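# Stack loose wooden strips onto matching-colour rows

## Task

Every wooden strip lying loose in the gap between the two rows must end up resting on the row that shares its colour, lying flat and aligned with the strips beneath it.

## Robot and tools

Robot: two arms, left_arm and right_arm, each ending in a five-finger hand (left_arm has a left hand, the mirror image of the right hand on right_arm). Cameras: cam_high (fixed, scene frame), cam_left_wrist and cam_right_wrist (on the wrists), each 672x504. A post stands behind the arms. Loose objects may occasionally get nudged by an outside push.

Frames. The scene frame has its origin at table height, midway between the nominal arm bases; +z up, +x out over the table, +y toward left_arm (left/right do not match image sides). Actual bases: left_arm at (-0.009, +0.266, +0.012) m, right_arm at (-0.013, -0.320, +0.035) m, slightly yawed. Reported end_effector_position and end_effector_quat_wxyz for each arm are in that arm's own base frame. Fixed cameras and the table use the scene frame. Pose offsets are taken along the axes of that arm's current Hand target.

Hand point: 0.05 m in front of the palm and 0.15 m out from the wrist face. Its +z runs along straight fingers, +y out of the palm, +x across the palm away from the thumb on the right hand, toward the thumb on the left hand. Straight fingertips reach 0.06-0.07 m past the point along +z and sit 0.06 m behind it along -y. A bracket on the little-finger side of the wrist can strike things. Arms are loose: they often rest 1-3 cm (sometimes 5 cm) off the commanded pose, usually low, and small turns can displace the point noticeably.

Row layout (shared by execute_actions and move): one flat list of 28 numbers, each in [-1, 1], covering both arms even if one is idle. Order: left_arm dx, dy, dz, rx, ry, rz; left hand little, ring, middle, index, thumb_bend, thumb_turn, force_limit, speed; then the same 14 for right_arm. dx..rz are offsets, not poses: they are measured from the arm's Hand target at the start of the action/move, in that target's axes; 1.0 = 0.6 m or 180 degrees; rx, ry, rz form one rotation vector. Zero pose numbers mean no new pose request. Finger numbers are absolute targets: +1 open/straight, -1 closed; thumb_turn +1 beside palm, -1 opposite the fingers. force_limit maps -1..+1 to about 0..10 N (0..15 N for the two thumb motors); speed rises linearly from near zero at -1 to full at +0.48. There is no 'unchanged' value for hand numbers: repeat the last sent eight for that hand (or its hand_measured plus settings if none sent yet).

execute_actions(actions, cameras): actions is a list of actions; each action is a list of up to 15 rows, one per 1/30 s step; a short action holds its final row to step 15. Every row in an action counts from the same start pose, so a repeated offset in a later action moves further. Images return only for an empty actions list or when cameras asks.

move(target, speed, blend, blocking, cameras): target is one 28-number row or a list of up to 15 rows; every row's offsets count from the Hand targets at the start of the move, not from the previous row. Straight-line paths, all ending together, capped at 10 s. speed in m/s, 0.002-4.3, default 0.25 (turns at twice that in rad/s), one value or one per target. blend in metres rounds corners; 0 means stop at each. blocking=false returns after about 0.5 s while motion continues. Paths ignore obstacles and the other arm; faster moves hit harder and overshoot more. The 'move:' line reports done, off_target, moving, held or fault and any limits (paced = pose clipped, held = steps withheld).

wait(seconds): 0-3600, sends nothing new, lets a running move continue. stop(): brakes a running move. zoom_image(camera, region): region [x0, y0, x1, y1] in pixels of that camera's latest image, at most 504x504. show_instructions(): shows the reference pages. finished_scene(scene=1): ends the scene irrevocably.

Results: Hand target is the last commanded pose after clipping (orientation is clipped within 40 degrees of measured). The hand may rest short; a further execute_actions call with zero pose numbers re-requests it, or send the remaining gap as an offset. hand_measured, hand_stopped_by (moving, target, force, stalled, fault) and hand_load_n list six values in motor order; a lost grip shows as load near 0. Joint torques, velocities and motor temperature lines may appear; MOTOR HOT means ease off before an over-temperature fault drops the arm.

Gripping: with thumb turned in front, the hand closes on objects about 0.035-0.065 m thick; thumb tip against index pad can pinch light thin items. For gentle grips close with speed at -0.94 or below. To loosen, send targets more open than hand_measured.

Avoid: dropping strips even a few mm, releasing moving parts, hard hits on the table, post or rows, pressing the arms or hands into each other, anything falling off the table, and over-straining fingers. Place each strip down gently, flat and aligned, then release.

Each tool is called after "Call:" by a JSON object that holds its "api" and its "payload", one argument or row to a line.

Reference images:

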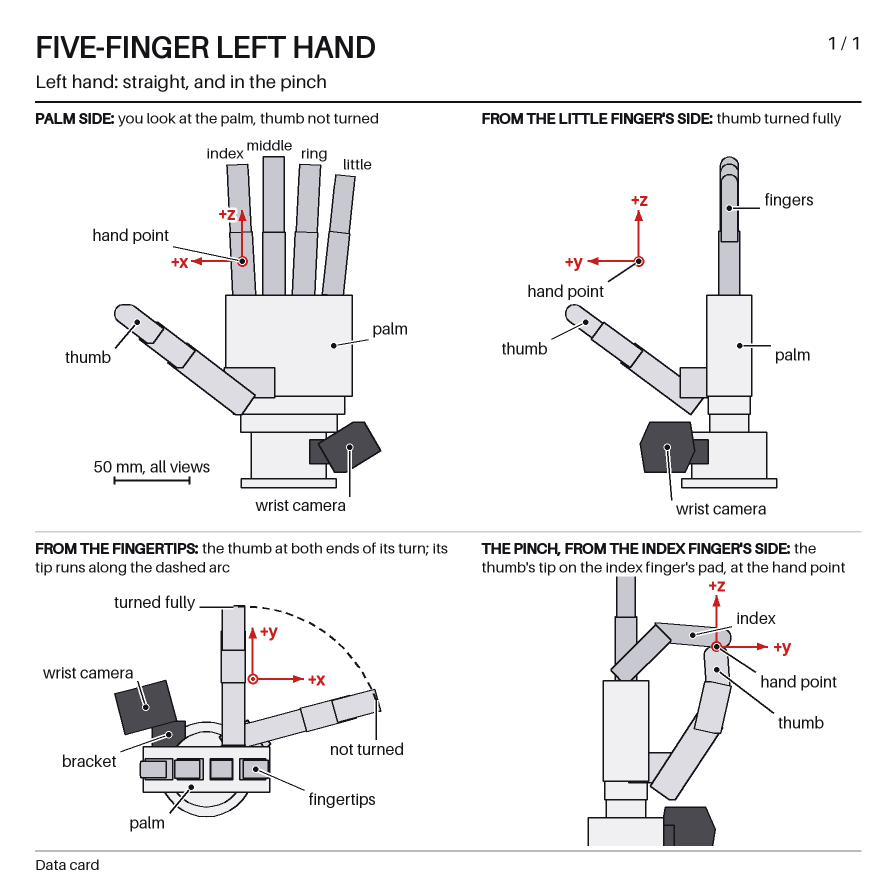

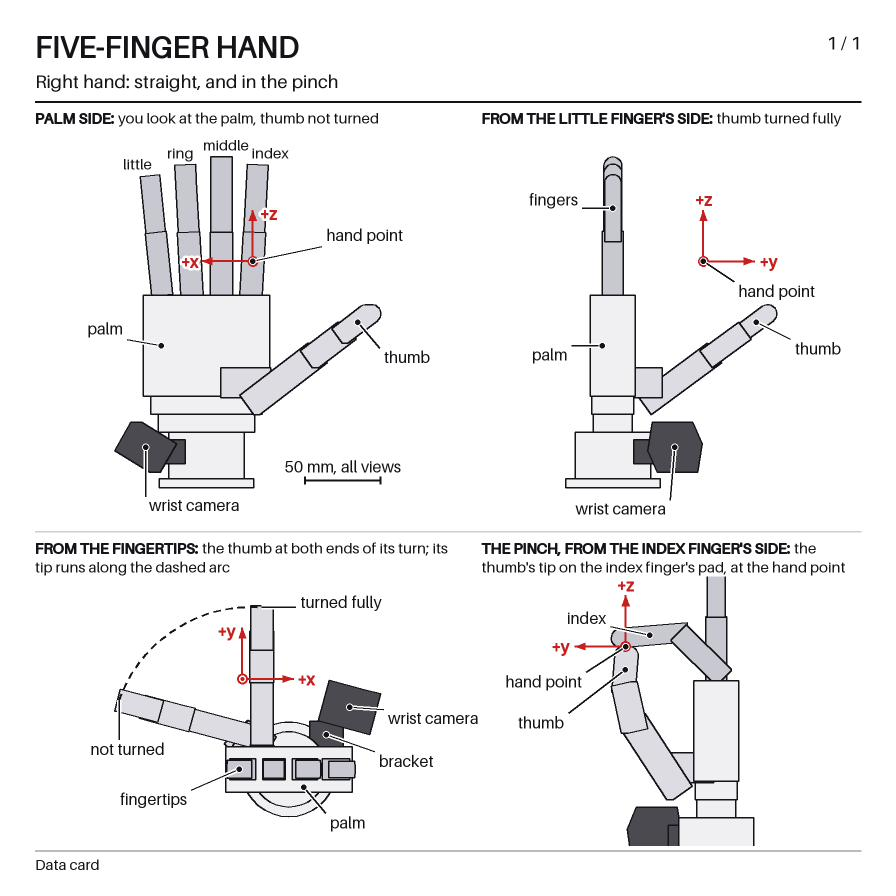

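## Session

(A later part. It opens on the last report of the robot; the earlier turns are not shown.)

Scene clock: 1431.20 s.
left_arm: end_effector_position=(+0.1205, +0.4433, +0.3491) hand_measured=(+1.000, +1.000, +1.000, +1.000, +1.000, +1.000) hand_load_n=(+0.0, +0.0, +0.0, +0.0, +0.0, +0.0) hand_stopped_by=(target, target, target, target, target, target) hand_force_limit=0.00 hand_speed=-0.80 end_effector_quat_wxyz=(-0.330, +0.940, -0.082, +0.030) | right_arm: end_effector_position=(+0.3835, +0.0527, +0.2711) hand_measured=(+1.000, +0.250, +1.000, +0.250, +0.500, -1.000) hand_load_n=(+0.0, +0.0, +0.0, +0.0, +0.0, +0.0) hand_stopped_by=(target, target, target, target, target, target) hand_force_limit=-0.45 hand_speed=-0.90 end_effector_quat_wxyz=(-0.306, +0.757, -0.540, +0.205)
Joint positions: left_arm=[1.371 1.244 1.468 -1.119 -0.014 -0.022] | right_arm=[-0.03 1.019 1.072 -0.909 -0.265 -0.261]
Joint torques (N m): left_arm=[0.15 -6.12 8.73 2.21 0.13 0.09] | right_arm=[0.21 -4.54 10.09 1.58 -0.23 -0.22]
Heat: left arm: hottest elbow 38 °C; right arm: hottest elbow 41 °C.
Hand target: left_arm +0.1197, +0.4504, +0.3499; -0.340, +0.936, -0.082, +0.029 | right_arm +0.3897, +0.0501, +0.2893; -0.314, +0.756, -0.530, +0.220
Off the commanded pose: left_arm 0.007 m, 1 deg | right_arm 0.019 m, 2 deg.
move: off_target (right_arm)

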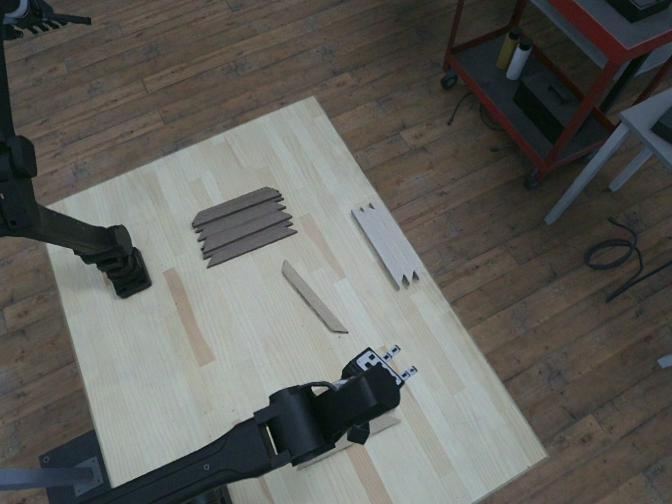

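Call:
{"api": "move", "payload": {
  "target": [
    [0,0,0,0,0,0,1,1,1,1,1,1,0,-0.8,0.4288,0.0487,-0.1452,-0.0161,0.1912,0.2010,1,0.25,1,0.25,0.5,-1,-0.45,-0.9],
    [0.49,0.4148,-0.2402,0.0254,0.2442,0.2663,1,1,1,1,1,1,0,-0.8,0.5203,0.3235,-0.4682,-0.0223,0.3380,0.3683,1,0.25,1,0.25,0.5,-1,-0.45,-0.9]
  ],
  "speed": [0.18, 0.15],
  "blend": [0.04, 0],
  "cameras": ["cam_high", "cam_left_wrist"]
}}

Scene clock: 1499.17 s.
left_arm: end_effector_position=(+0.3534, +0.1215, +0.2988) hand_measured=(+1.000, +1.000, +1.000, +1.000, +1.000, +1.000) hand_load_n=(+0.0, +0.0, +0.0, +0.0, +0.0, +0.0) hand_stopped_by=(target, target, target, target, target, target) hand_force_limit=0.00 hand_speed=-0.80 end_effector_quat_wxyz=(-0.295, +0.742, -0.558, +0.227) | right_arm: end_effector_position=(+0.1818, -0.3497, +0.3218) hand_measured=(+1.000, +0.250, +1.000, +0.250, +0.500, -1.000) hand_load_n=(+0.0, +0.0, +0.0, +0.0, +0.0, +0.0) hand_stopped_by=(target, target, target, target, target, target) hand_force_limit=-0.45 hand_speed=-0.90 end_effector_quat_wxyz=(+0.057, -0.174, +0.933, -0.311)
Joint positions: left_arm=[0.461 0.955 1.101 -0.963 0.131 0.129] | right_arm=[-1.16 1.085 1.284 -1.128 0.027 0.034]
Joint torques (N m): left_arm=[-1.03 -2.84 8.88 2.29 0.03 0.1] | right_arm=[-0.32 -6.24 10.95 1.21 0.09 0.06]
Heat: left arm: hottest elbow 38 °C; right arm: hottest elbow 48 °C.
Hand target: left_arm +0.3601, +0.1204, +0.3003; -0.304, +0.733, -0.562, +0.233 | right_arm +0.1803, -0.3580, +0.3501; +0.059, -0.163, +0.926, -0.336
Off the commanded pose: left_arm 0.007 m, 2 deg | right_arm 0.030 m, 3 deg.
move: off_target (right_arm)
cam_left_wrist: T_world_to_cam=[[0.73213, -0.04806, 0.67947, -0.45453], [-0.27849, -0.93145, 0.23419, 0.13833], [0.62164, -0.36068, -0.69532, 0.14797]] pos_world=[0.27931, 0.16038, 0.37933]

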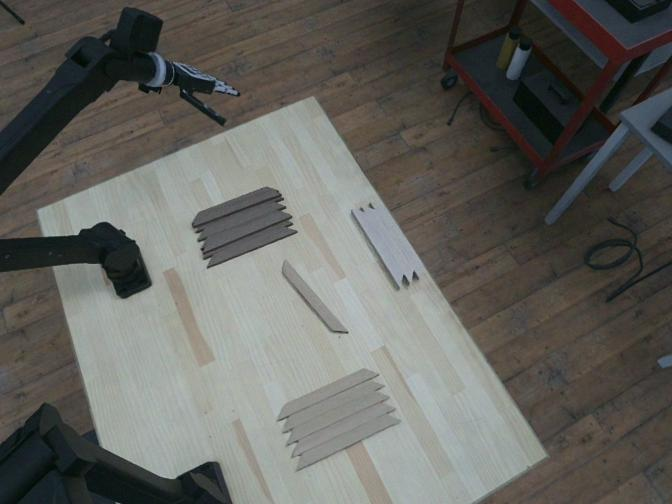

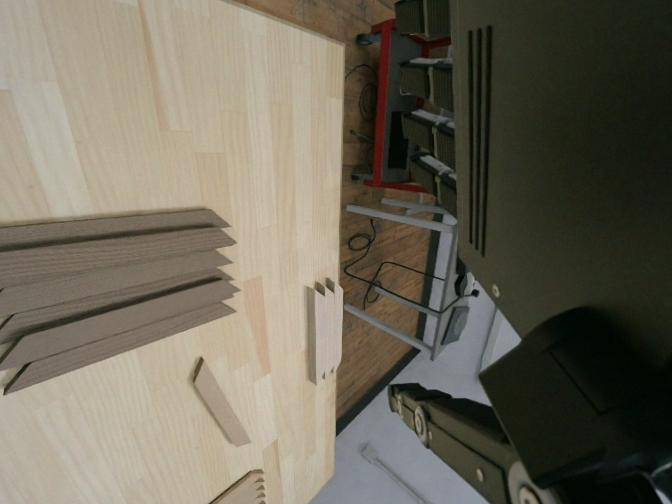

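Call:
{"api": "zoom_image", "payload": {
  "camera": "cam_left_wrist",
  "region": [0, 190, 252, 400]
}}

Call:
{"api": "zoom_image", "payload": {
  "camera": "cam_high",
  "region": [265, 355, 410, 475]
}}

Call:
{"api": "zoom_image", "payload": {
  "camera": "cam_left_wrist",
  "region": [170, 340, 290, 460]
}}

Call:
{"api": "zoom_image", "payload": {
  "camera": "cam_high",
  "region": [185, 175, 305, 275]
}}

Scaled by 2.000 from the camera's image (finer frame: 960x720).

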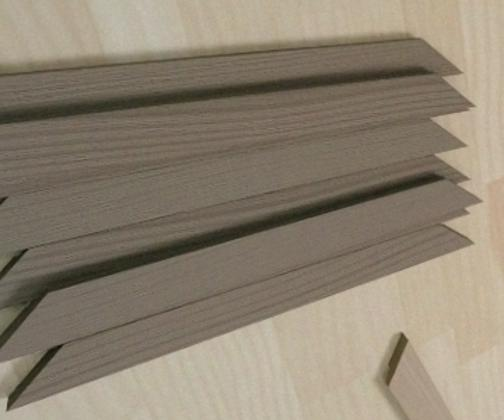

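Scaled by 3.476 from the camera's image (finer frame: 960x720).

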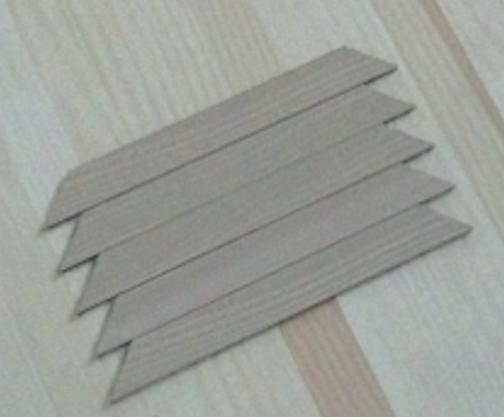

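Scaled by 4.200 from the camera's image (finer frame: 960x720).

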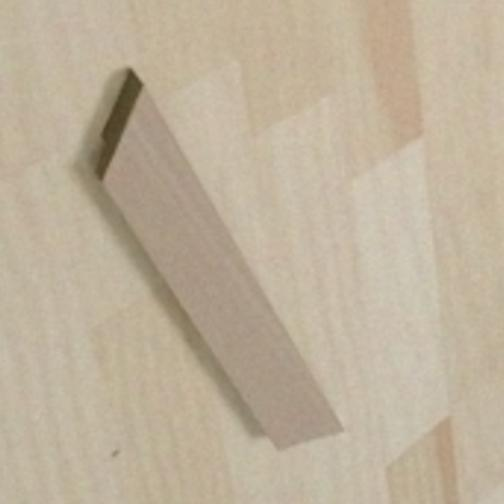

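Scaled by 4.200 from the camera's image (finer frame: 960x720).

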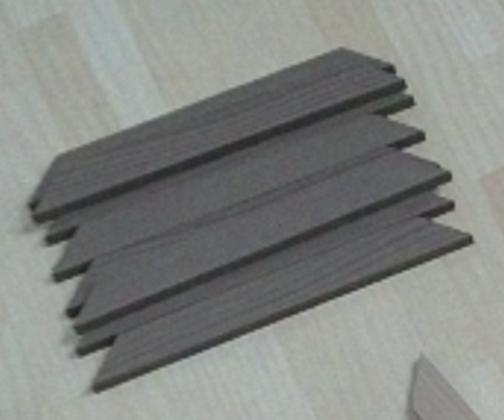

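Call:
{"api": "move", "payload": {
  "target": [0.6783,0.2909,0.1337,0.0775,0.0099,0.0077,1,0.3,1,0.3,0.6,-1,-0.45,-0.8,0,0,0,0,0,0,1,0.25,1,0.25,0.5,-1,-0.45,-0.9],
  "speed": [0.15],
  "cameras": ["cam_high", "cam_left_wrist"]
}}

Scene clock: 1570.73 s.
left_arm: end_effector_position=(+0.3781, -0.2677, +0.0899) hand_measured=(+1.000, +0.300, +1.000, +0.300, +0.600, -1.000) hand_load_n=(+0.0, +0.0, +0.0, +0.0, +0.0, +0.0) hand_stopped_by=(target, target, target, target, target, target) hand_force_limit=-0.45 hand_speed=-0.80 end_effector_quat_wxyz=(-0.386, +0.675, -0.567, +0.271) | right_arm: end_effector_position=(+0.1818, -0.3497, +0.3218) hand_measured=(+1.000, +0.250, +1.000, +0.250, +0.500, -1.000) hand_load_n=(+0.0, +0.0, +0.0, +0.0, +0.0, +0.5) hand_stopped_by=(target, target, target, target, target, target) hand_force_limit=-0.45 hand_speed=-0.90 end_effector_quat_wxyz=(+0.057, -0.174, +0.933, -0.311)
Joint positions: left_arm=[-0.835 1.354 0.79 -0.405 -0.833 -0.735] | right_arm=[-1.16 1.085 1.284 -1.128 0.027 0.034]
Joint torques (N m): left_arm=[-0.85 -6.12 12.67 1.89 -0.77 -0.11] | right_arm=[0.73 -6.24 11.1 1.2 0.11 0.01]
Heat: left arm: hottest elbow 37 °C; right arm: hottest elbow 50 °C.
Hand target: left_arm +0.4010, -0.2899, +0.1199; -0.385, +0.680, -0.543, +0.307 | right_arm +0.1803, -0.3580, +0.3501; +0.059, -0.163, +0.926, -0.336
Off the commanded pose: left_arm 0.044 m, 5 deg | right_arm 0.030 m, 3 deg.
move: off_target (left_arm)
cam_left_wrist: T_world_to_cam=[[0.58085, -0.19186, 0.79107, -0.34069], [-0.37464, -0.92579, 0.05055, -0.11399], [0.72267, -0.32573, -0.60963, -0.18949]] pos_world=[0.29213, -0.23261, 0.15975]

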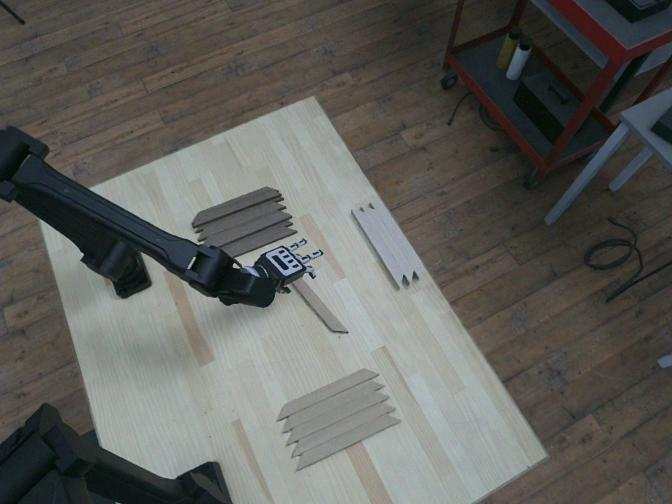

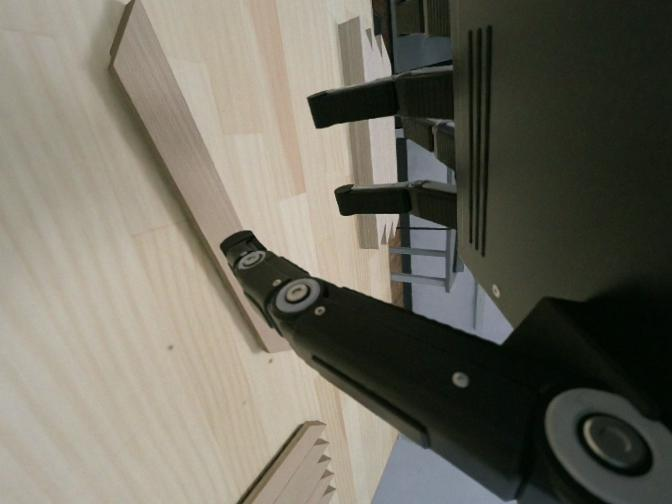

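Call:
{"api": "zoom_image", "payload": {
  "camera": "cam_left_wrist",
  "region": [90, 0, 250, 120]
}}

Call:
{"api": "zoom_image", "payload": {
  "camera": "cam_left_wrist",
  "region": [200, 240, 360, 360]
}}

Scaled by 3.150 from the camera's image (finer frame: 960x720).

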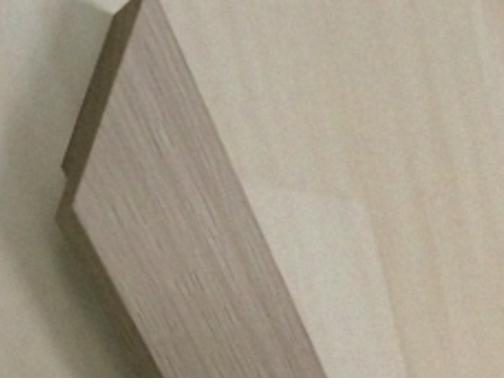

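Scaled by 3.150 from the camera's image (finer frame: 960x720).

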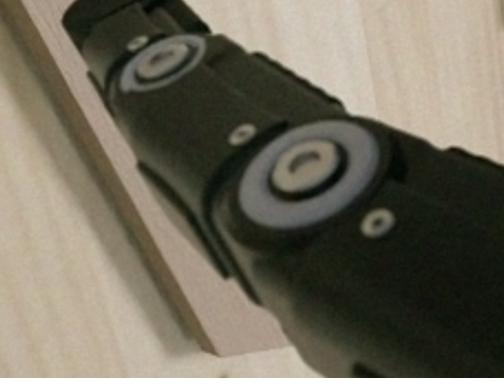

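Call:
{"api": "zoom_image", "payload": {
  "camera": "cam_high",
  "region": [230, 220, 360, 340]
}}

Call:
{"api": "zoom_image", "payload": {
  "camera": "cam_left_wrist",
  "region": [200, 60, 420, 280]
}}

Scaled by 3.877 from the camera's image (finer frame: 960x720).

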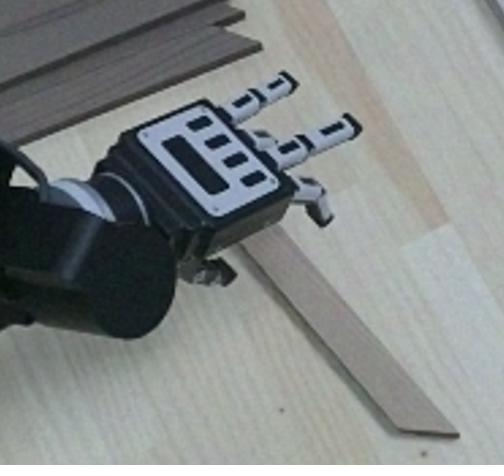

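Scaled by 2.291 from the camera's image (finer frame: 960x720).

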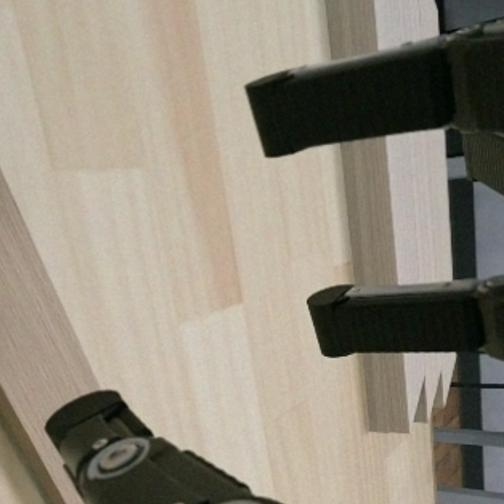

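Call:
{"api": "move", "payload": {
  "target": [0.0242,0.0698,0.0775,0.0105,0.0236,-0.0087,1,0.3,1,0.3,0.6,-1,-0.45,-0.8,0,0,0,0,0,0,1,0.25,1,0.25,0.5,-1,-0.45,-0.9],
  "speed": [0.06],
  "cameras": ["cam_high", "cam_left_wrist"]
}}

Scene clock: 1680.00 s.
left_arm: end_effector_position=(+0.4160, -0.3029, +0.0576) hand_measured=(+1.000, +0.300, +1.000, +0.300, +0.600, -1.000) hand_load_n=(+0.0, +0.0, +0.0, +0.0, +0.0, +0.0) hand_stopped_by=(target, target, target, target, target, target) hand_force_limit=-0.45 hand_speed=-0.80 end_effector_quat_wxyz=(-0.368, +0.670, -0.548, +0.341) | right_arm: end_effector_position=(+0.1818, -0.3497, +0.3218) hand_measured=(+1.000, +0.250, +1.000, +0.250, +0.500, -1.000) hand_load_n=(+0.0, +0.0, +0.0, +0.0, +0.0, +0.0) hand_stopped_by=(target, target, target, target, target, target) hand_force_limit=-0.45 hand_speed=-0.90 end_effector_quat_wxyz=(+0.057, -0.174, +0.933, -0.311)
Joint positions: left_arm=[-0.811 1.495 0.758 -0.038 -0.782 -0.667] | right_arm=[-1.16 1.085 1.284 -1.128 0.027 0.034]
Joint torques (N m): left_arm=[0.62 -7.47 6.78 2.14 -0.27 0.1] | right_arm=[0.03 -5.19 11.25 1.18 0.12 0.04]
Heat: left arm: hottest elbow 47 °C; right arm: hottest elbow 53 °C.
Hand target: left_arm +0.4221, -0.3000, +0.0600; -0.371, +0.669, -0.543, +0.346 | right_arm +0.1803, -0.3580, +0.3501; +0.059, -0.163, +0.926, -0.336
Off the commanded pose: left_arm 0.007 m, 1 deg | right_arm 0.030 m, 3 deg.
move: done
cam_left_wrist: T_world_to_cam=[[0.49808, -0.12318, 0.85834, -0.29266], [-0.4224, -0.89894, 0.11611, -0.10653], [0.75729, -0.42039, -0.49978, -0.29753]] pos_world=[0.32609, -0.25689, 0.11487]

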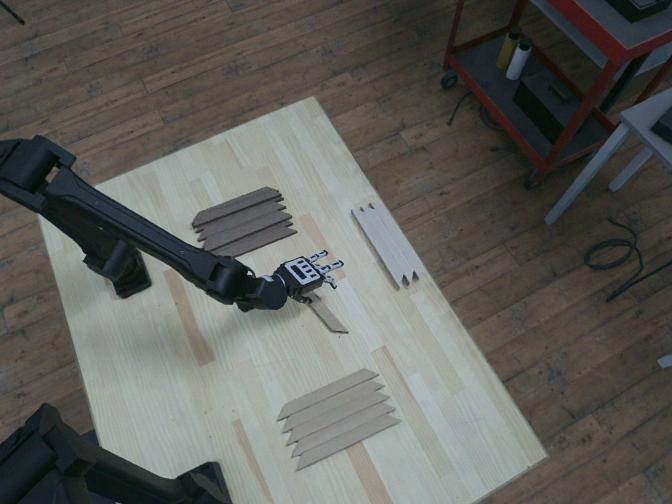

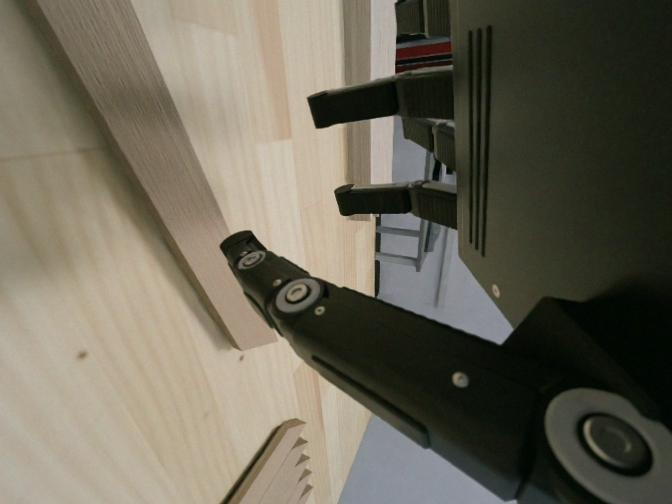

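Call:
{"api": "zoom_image", "payload": {
  "camera": "cam_left_wrist",
  "region": [20, 0, 180, 120]
}}

Call:
{"api": "zoom_image", "payload": {
  "camera": "cam_left_wrist",
  "region": [160, 220, 320, 360]
}}

Call:
{"api": "zoom_image", "payload": {
  "camera": "cam_high",
  "region": [265, 235, 365, 345]
}}

Scaled by 3.150 from the camera's image (finer frame: 960x720).

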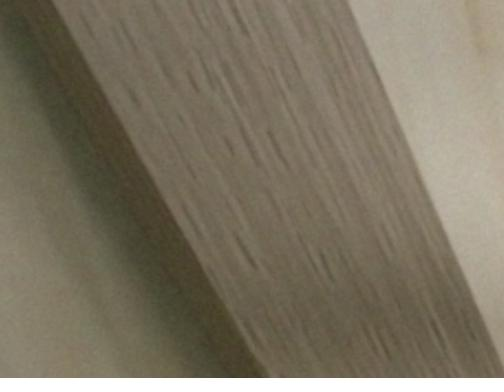

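Scaled by 3.150 from the camera's image (finer frame: 960x720).

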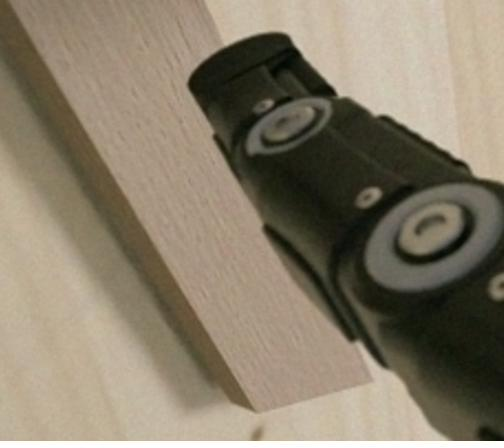

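Scaled by 4.582 from the camera's image (finer frame: 960x720).

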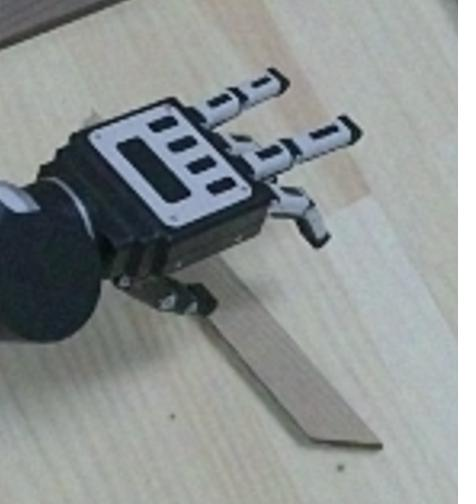

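Call:
{"api": "move", "payload": {
  "target": [-0.0465,0.0483,0.0103,0.0002,-0.0069,0.0125,1,0.3,1,0.3,0.6,-1,-0.45,-0.8,0,0,0,0,0,0,1,0.25,1,0.25,0.5,-1,-0.45,-0.9],
  "speed": [0.05],
  "cameras": ["cam_high", "cam_left_wrist"]
}}

Scene clock: 1733.90 s.
left_arm: end_effector_position=(+0.4020, -0.2813, +0.0276) hand_measured=(+1.000, +0.300, +1.000, +0.300, +0.600, -1.000) hand_load_n=(+0.0, +0.0, +0.0, +0.0, +0.0, +0.5) hand_stopped_by=(target, target, target, target, target, target) hand_force_limit=-0.45 hand_speed=-0.80 end_effector_quat_wxyz=(-0.376, +0.661, -0.559, +0.329) | right_arm: end_effector_position=(+0.1818, -0.3497, +0.3218) hand_measured=(+1.000, +0.250, +1.000, +0.250, +0.500, -1.000) hand_load_n=(+0.0, +0.0, +0.0, +0.0, +0.0, +0.0) hand_stopped_by=(target, target, target, target, target, target) hand_force_limit=-0.45 hand_speed=-0.90 end_effector_quat_wxyz=(+0.057, -0.174, +0.933, -0.311)
Joint positions: left_arm=[-0.803 1.512 0.675 0.053 -0.784 -0.63] | right_arm=[-1.16 1.085 1.284 -1.128 0.027 0.034]
Joint torques (N m): left_arm=[0.67 -6.95 6.11 2.13 -0.64 0.11] | right_arm=[-0.15 -5.83 11.15 1.33 0.06 0]
Heat: left arm: hottest elbow 38 °C; right arm: hottest elbow 53 °C.
Hand target: left_arm +0.4091, -0.2757, +0.0300; -0.384, +0.662, -0.552, +0.332 | right_arm +0.1803, -0.3580, +0.3501; +0.059, -0.163, +0.926, -0.336
Off the commanded pose: left_arm 0.009 m, 1 deg | right_arm 0.030 m, 3 deg.
move: done
cam_left_wrist: T_world_to_cam=[[0.50534, -0.16121, 0.84773, -0.27059], [-0.42999, -0.89878, 0.08541, -0.08557], [0.74816, -0.40767, -0.52351, -0.28487]] pos_world=[0.31308, -0.23666, 0.08756]

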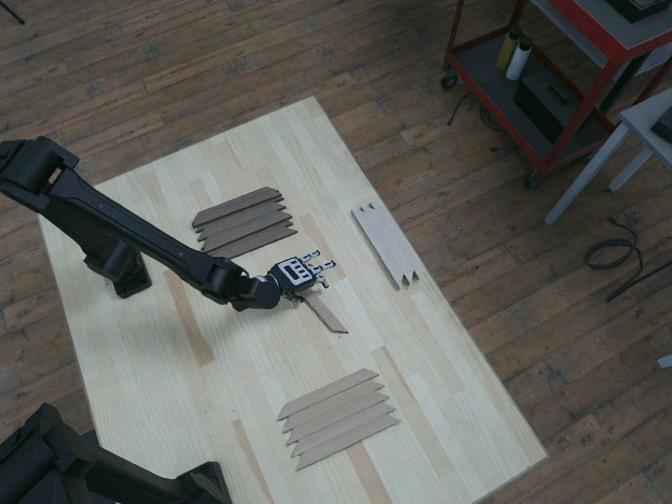

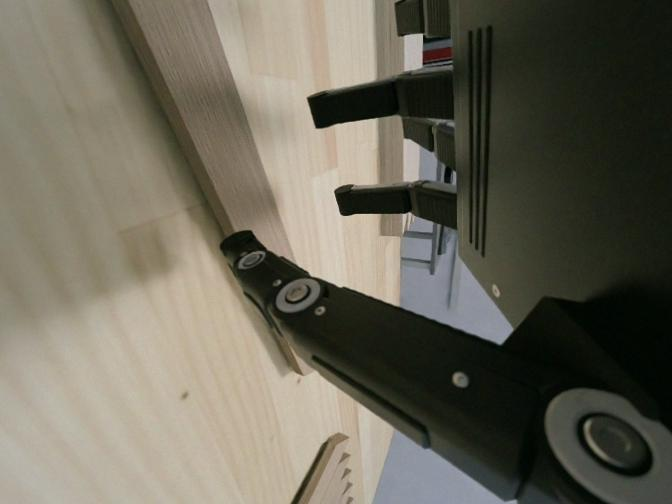

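Call:
{"api": "zoom_image", "payload": {
  "camera": "cam_left_wrist",
  "region": [100, 0, 300, 150]
}}

Call:
{"api": "zoom_image", "payload": {
  "camera": "cam_left_wrist",
  "region": [200, 230, 360, 390]
}}

Call:
{"api": "zoom_image", "payload": {
  "camera": "cam_high",
  "region": [265, 240, 355, 340]
}}

Scaled by 2.520 from the camera's image (finer frame: 960x720).

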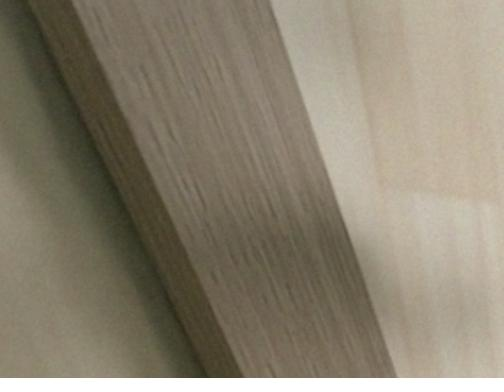

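Scaled by 3.150 from the camera's image (finer frame: 960x720).

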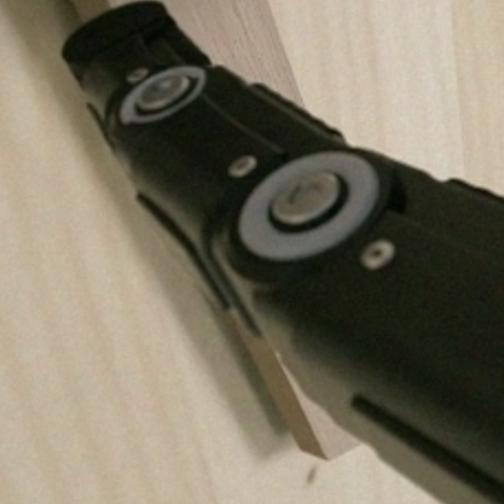

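Scaled by 5.040 from the camera's image (finer frame: 960x720).

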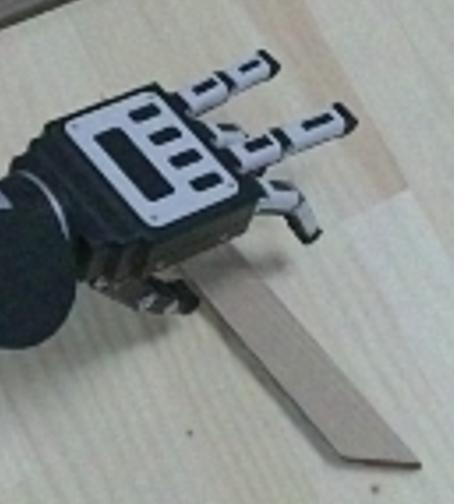

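Call:
{"api": "move", "payload": {
  "target": [-0.0008,0.0467,0.0259,0,0,0,1,0.3,1,0.3,0.6,-1,-0.45,-0.8,0,0,0,0,0,0,1,0.25,1,0.25,0.5,-1,-0.45,-0.9],
  "speed": [0.03],
  "cameras": ["cam_high", "cam_left_wrist"]
}}

Call:
{"api": "zoom_image", "payload": {
  "camera": "cam_high",
  "region": [265, 250, 345, 330]
}}

Call:
{"api": "zoom_image", "payload": {
  "camera": "cam_left_wrist",
  "region": [160, 100, 400, 400]
}}

Scene clock: 1780.40 s.
left_arm: end_effector_position=(+0.4043, -0.2831, +0.0061) hand_measured=(+1.000, +0.300, +1.000, +0.300, +0.600, -1.000) hand_load_n=(+0.0, +0.0, -0.5, +0.0, +1.5, -1.5) hand_stopped_by=(target, target, target, target, target, target) hand_force_limit=-0.45 hand_speed=-0.80 end_effector_quat_wxyz=(-0.379, +0.658, -0.557, +0.336) | right_arm: end_effector_position=(+0.1818, -0.3497, +0.3218) hand_measured=(+1.000, +0.250, +1.000, +0.250, +0.500, -1.000) hand_load_n=(+0.0, +0.0, +0.0, +0.0, +0.0, +0.0) hand_stopped_by=(target, target, target, target, target, target) hand_force_limit=-0.45 hand_speed=-0.90 end_effector_quat_wxyz=(+0.057, -0.174, +0.933, -0.311)
Joint positions: left_arm=[-0.805 1.578 0.653 0.163 -0.788 -0.617] | right_arm=[-1.16 1.085 1.284 -1.128 0.027 0.034]
Joint torques (N m): left_arm=[0.67 -5.83 5.3 2.13 -0.48 0.07] | right_arm=[-0.26 -5.3 11.21 1.28 0.08 -0.02]
Heat: left arm: hottest elbow 35 °C; right arm: hottest elbow 54 °C.
Hand target: left_arm +0.4091, -0.2757, -0.0020; -0.384, +0.662, -0.552, +0.332 | right_arm +0.1803, -0.3580, +0.3501; +0.059, -0.163, +0.926, -0.336
Off the commanded pose: left_arm 0.012 m, 1 deg | right_arm 0.030 m, 3 deg.
move: off_target (left_arm)
cam_left_wrist: T_world_to_cam=[[0.49044, -0.16168, 0.85634, -0.24801], [-0.43594, -0.89637, 0.08044, -0.0813], [0.7546, -0.41276, -0.5101, -0.3028]] pos_world=[0.31469, -0.23796, 0.06446]

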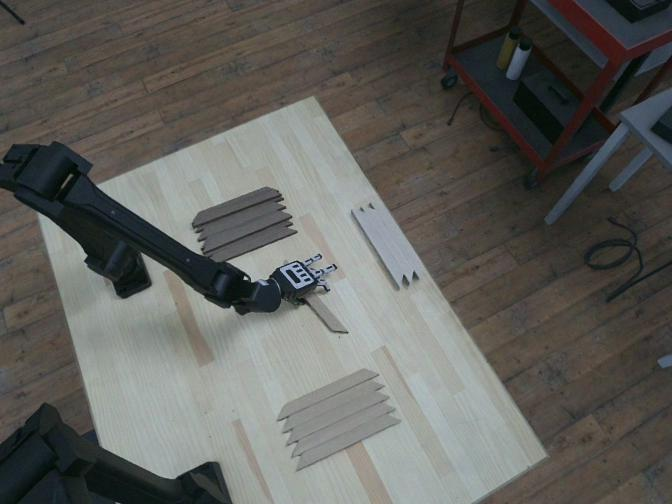

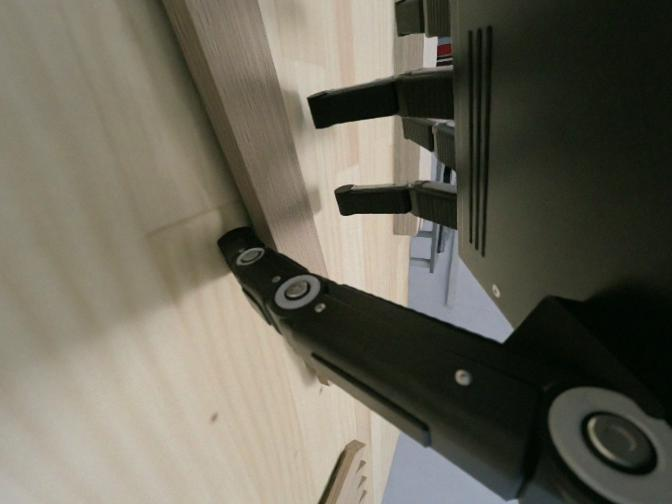

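Scaled by 6.300 from the camera's image (finer frame: 960x720).

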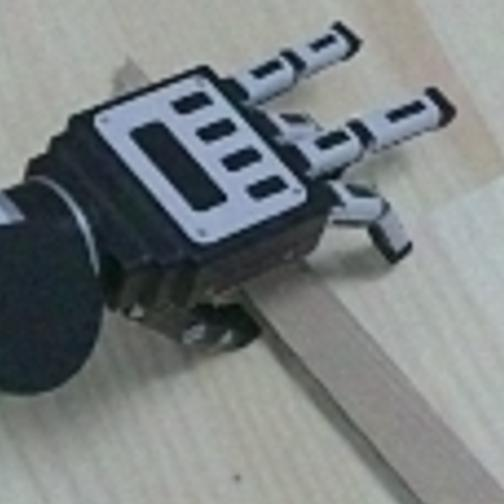

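Scaled by 1.680 from the camera's image (finer frame: 960x720).

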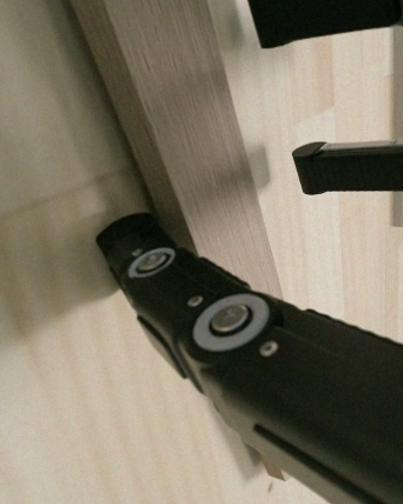

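Call:
{"api": "move", "payload": {
  "target": [0,0.003,0.002,-0.0150,0,0,1,0.3,1,0.3,0.54,-1,-0.45,-0.8,0,0,0,0,0,0,1,0.25,1,0.25,0.5,-1,-0.45,-0.9],
  "speed": [0.03],
  "cameras": ["cam_high", "cam_left_wrist"]
}}

Call:
{"api": "zoom_image", "payload": {
  "camera": "cam_high",
  "region": [265, 250, 345, 330]
}}

Call:
{"api": "zoom_image", "payload": {
  "camera": "cam_left_wrist",
  "region": [160, 100, 400, 400]
}}

Scene clock: 1865.87 s.
left_arm: end_effector_position=(+0.4008, -0.2845, +0.0026) hand_measured=(+1.000, +0.300, +1.000, +0.300, +0.540, -1.000) hand_load_n=(-0.5, +0.0, +0.0, +0.0, -1.0, -1.0) hand_stopped_by=(target, target, target, target, target, target) hand_force_limit=-0.45 hand_speed=-0.80 end_effector_quat_wxyz=(-0.365, +0.664, -0.561, +0.334) | right_arm: end_effector_position=(+0.1818, -0.3497, +0.3218) hand_measured=(+1.000, +0.250, +1.000, +0.250, +0.500, -1.000) hand_load_n=(+0.0, +0.0, +0.0, +0.0, +0.0, +0.0) hand_stopped_by=(target, target, target, target, target, target) hand_force_limit=-0.45 hand_speed=-0.90 end_effector_quat_wxyz=(+0.057, -0.174, +0.933, -0.311)
Joint positions: left_arm=[-0.8 1.575 0.653 0.14 -0.759 -0.638] | right_arm=[-1.16 1.085 1.284 -1.128 0.027 0.034]
Joint torques (N m): left_arm=[1.49 -6.07 7.1 0.54 -0.07 -0.05] | right_arm=[0.03 -5.83 11 1.21 0.08 0.09]
Heat: left arm: hottest elbow 33 °C; right arm: hottest elbow 55 °C.
Hand target: left_arm +0.4093, -0.2757, -0.0042; -0.368, +0.671, -0.559, +0.319 | right_arm +0.1803, -0.3580, +0.3501; +0.059, -0.163, +0.926, -0.336
Off the commanded pose: left_arm 0.014 m, 2 deg | right_arm 0.030 m, 3 deg.
move: off_target (left_arm)
cam_left_wrist: T_world_to_cam=[[0.51171, -0.14896, 0.84615, -0.24829], [-0.43845, -0.89223, 0.10808, -0.08172], [0.73886, -0.4263, -0.52187, -0.29998]] pos_world=[0.31287, -0.23778, 0.06237]

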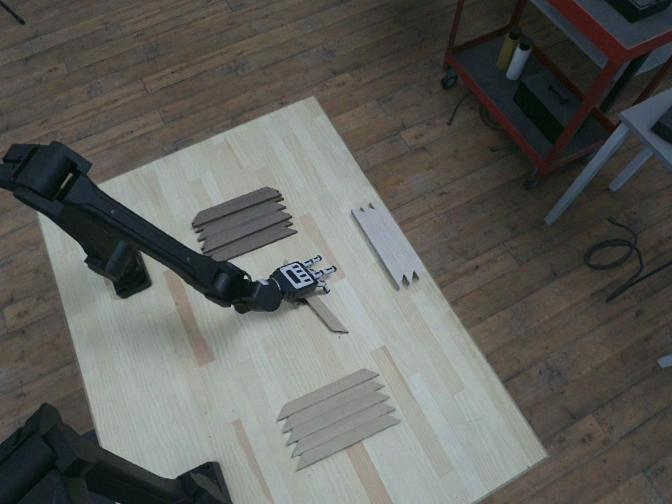

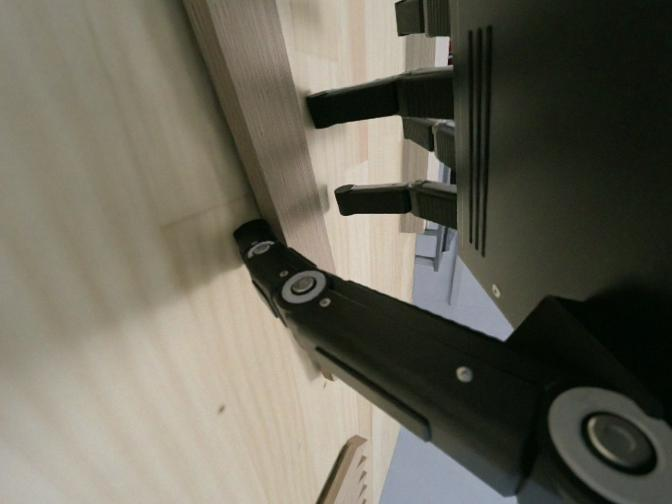

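Scaled by 6.300 from the camera's image (finer frame: 960x720).

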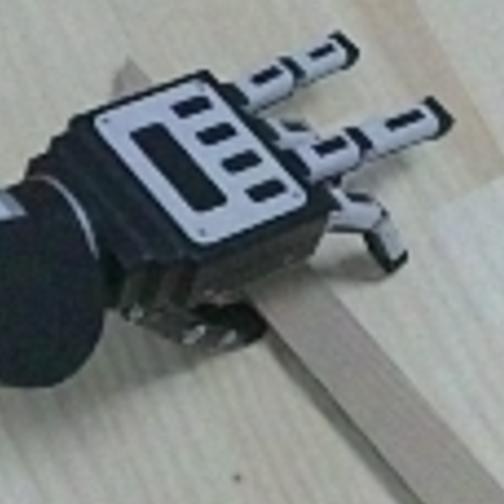

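Scaled by 1.680 from the camera's image (finer frame: 960x720).

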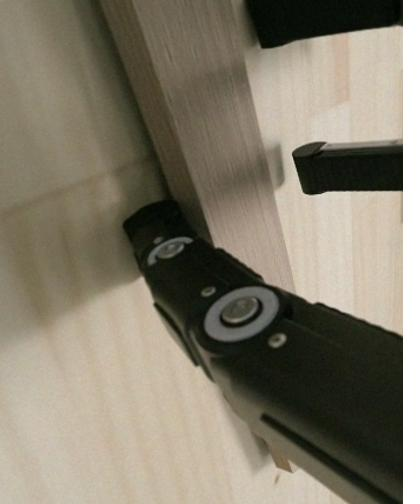

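Call:
{"api": "move", "payload": {
  "target": [
    [0,0,0,0,0,0,1,0.03,1,0.03,0.54,-1,-0.6,-0.8,0,0,0,0,0,0,1,0.25,1,0.25,0.5,-1,-0.45,-0.9],
    [0,0,0,0,0,0,1,0.03,1,0.03,0.0,-1,-0.45,-0.85,0,0,0,0,0,0,1,0.25,1,0.25,0.5,-1,-0.45,-0.9]
  ],
  "speed": [0.03],
  "cameras": ["cam_high", "cam_left_wrist"]
}}

Call:
{"api": "zoom_image", "payload": {
  "camera": "cam_high",
  "region": [265, 250, 345, 330]
}}

Call:
{"api": "zoom_image", "payload": {
  "camera": "cam_left_wrist",
  "region": [160, 60, 400, 360]
}}

speed must be one number or one for each of the 2 targets, got a list of 1; nothing of the call was run

Scaled by 6.300 from the camera's image (finer frame: 960x720).

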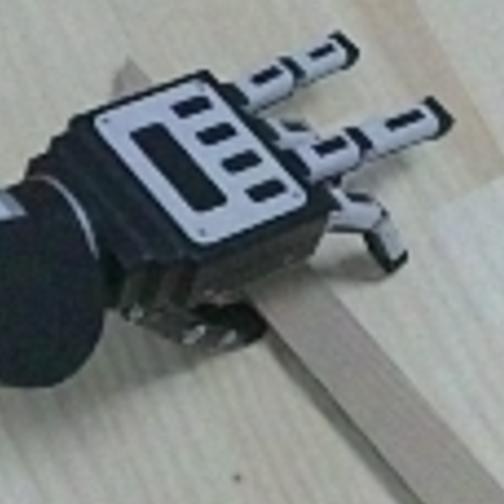

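Scaled by 1.680 from the camera's image (finer frame: 960x720).

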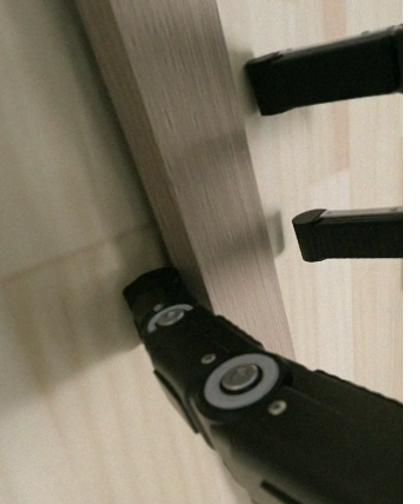

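Call:
{"api": "move", "payload": {
  "target": [
    [0,0,0,0,0,0,1,0.03,1,0.03,0.54,-1,-0.6,-0.8,0,0,0,0,0,0,1,0.25,1,0.25,0.5,-1,-0.45,-0.9],
    [0,0,0,0,0,0,1,0.03,1,0.03,0.0,-1,-0.45,-0.85,0,0,0,0,0,0,1,0.25,1,0.25,0.5,-1,-0.45,-0.9]
  ],
  "speed": [0.03, 0.03],
  "cameras": ["cam_high", "cam_left_wrist"]
}}

Call:
{"api": "zoom_image", "payload": {
  "camera": "cam_high",
  "region": [265, 250, 345, 330]
}}

Call:
{"api": "zoom_image", "payload": {
  "camera": "cam_left_wrist",
  "region": [160, 60, 400, 360]
}}

Scene clock: 1908.33 s.
left_arm: end_effector_position=(+0.4017, -0.2833, +0.0026) hand_measured=(+1.000, +0.228, +1.000, +0.030, +0.344, -1.000) hand_load_n=(+0.0, +0.5, +0.0, +5.5, +4.5, -1.0) hand_stopped_by=(target, force, target, target, force, target) hand_force_limit=-0.45 hand_speed=-0.85 end_effector_quat_wxyz=(-0.365, +0.665, -0.560, +0.333) | right_arm: end_effector_position=(+0.1818, -0.3497, +0.3218) hand_measured=(+1.000, +0.250, +1.000, +0.250, +0.500, -1.000) hand_load_n=(+0.0, +0.0, +0.0, +0.0, +0.0, +0.0) hand_stopped_by=(target, target, target, target, target, target) hand_force_limit=-0.45 hand_speed=-0.90 end_effector_quat_wxyz=(+0.057, -0.174, +0.933, -0.311)
Joint positions: left_arm=[-0.797 1.575 0.653 0.14 -0.759 -0.638] | right_arm=[-1.16 1.085 1.284 -1.128 0.027 0.034]
Joint torques (N m): left_arm=[1.38 -6.07 7.12 0.5 -0.08 -0.04] | right_arm=[-0.44 -5.36 10.77 1.2 0.07 0]
Heat: left arm: hottest elbow 33 °C; right arm: hottest elbow 55 °C.
Hand target: left_arm +0.4093, -0.2757, -0.0042; -0.368, +0.671, -0.559, +0.319 | right_arm +0.1803, -0.3580, +0.3501; +0.059, -0.163, +0.926, -0.336
Off the commanded pose: left_arm 0.013 m, 2 deg | right_arm 0.030 m, 3 deg.
move: done; target 2's new numbers were sent with left_arm's hand 0.013 m and 2 deg from that target
cam_left_wrist: T_world_to_cam=[[0.51216, -0.14739, 0.84615, -0.24827], [-0.4357, -0.89358, 0.10807, -0.0817], [0.74018, -0.42401, -0.52187, -0.29994]] pos_world=[0.31357, -0.23678, 0.06237]

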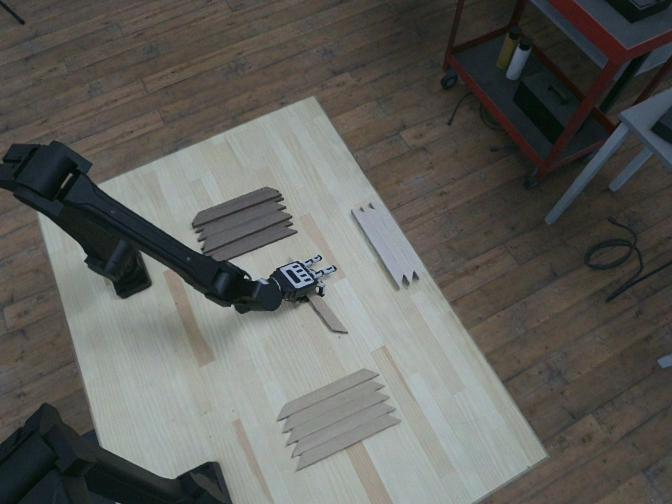

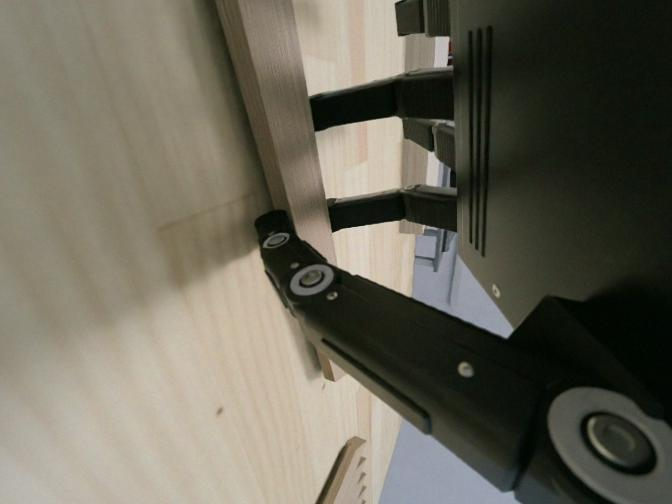

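Scaled by 6.300 from the camera's image (finer frame: 960x720).

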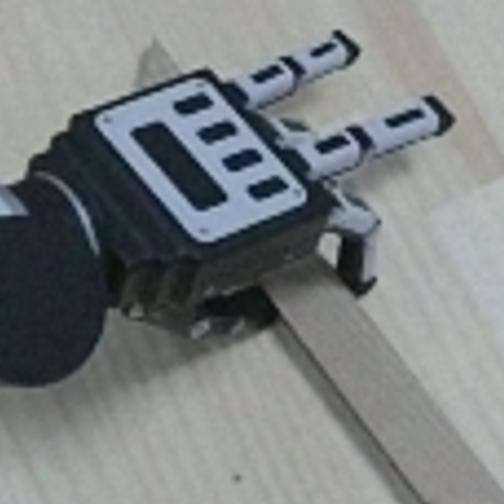

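Scaled by 1.680 from the camera's image (finer frame: 960x720).

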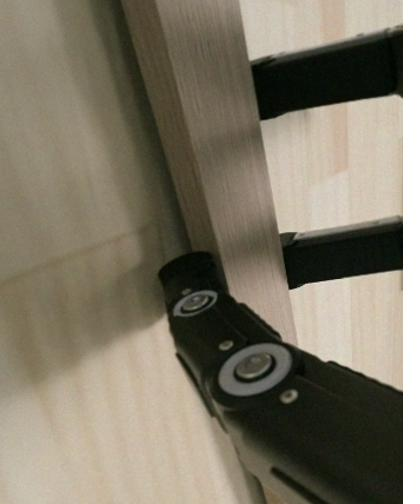

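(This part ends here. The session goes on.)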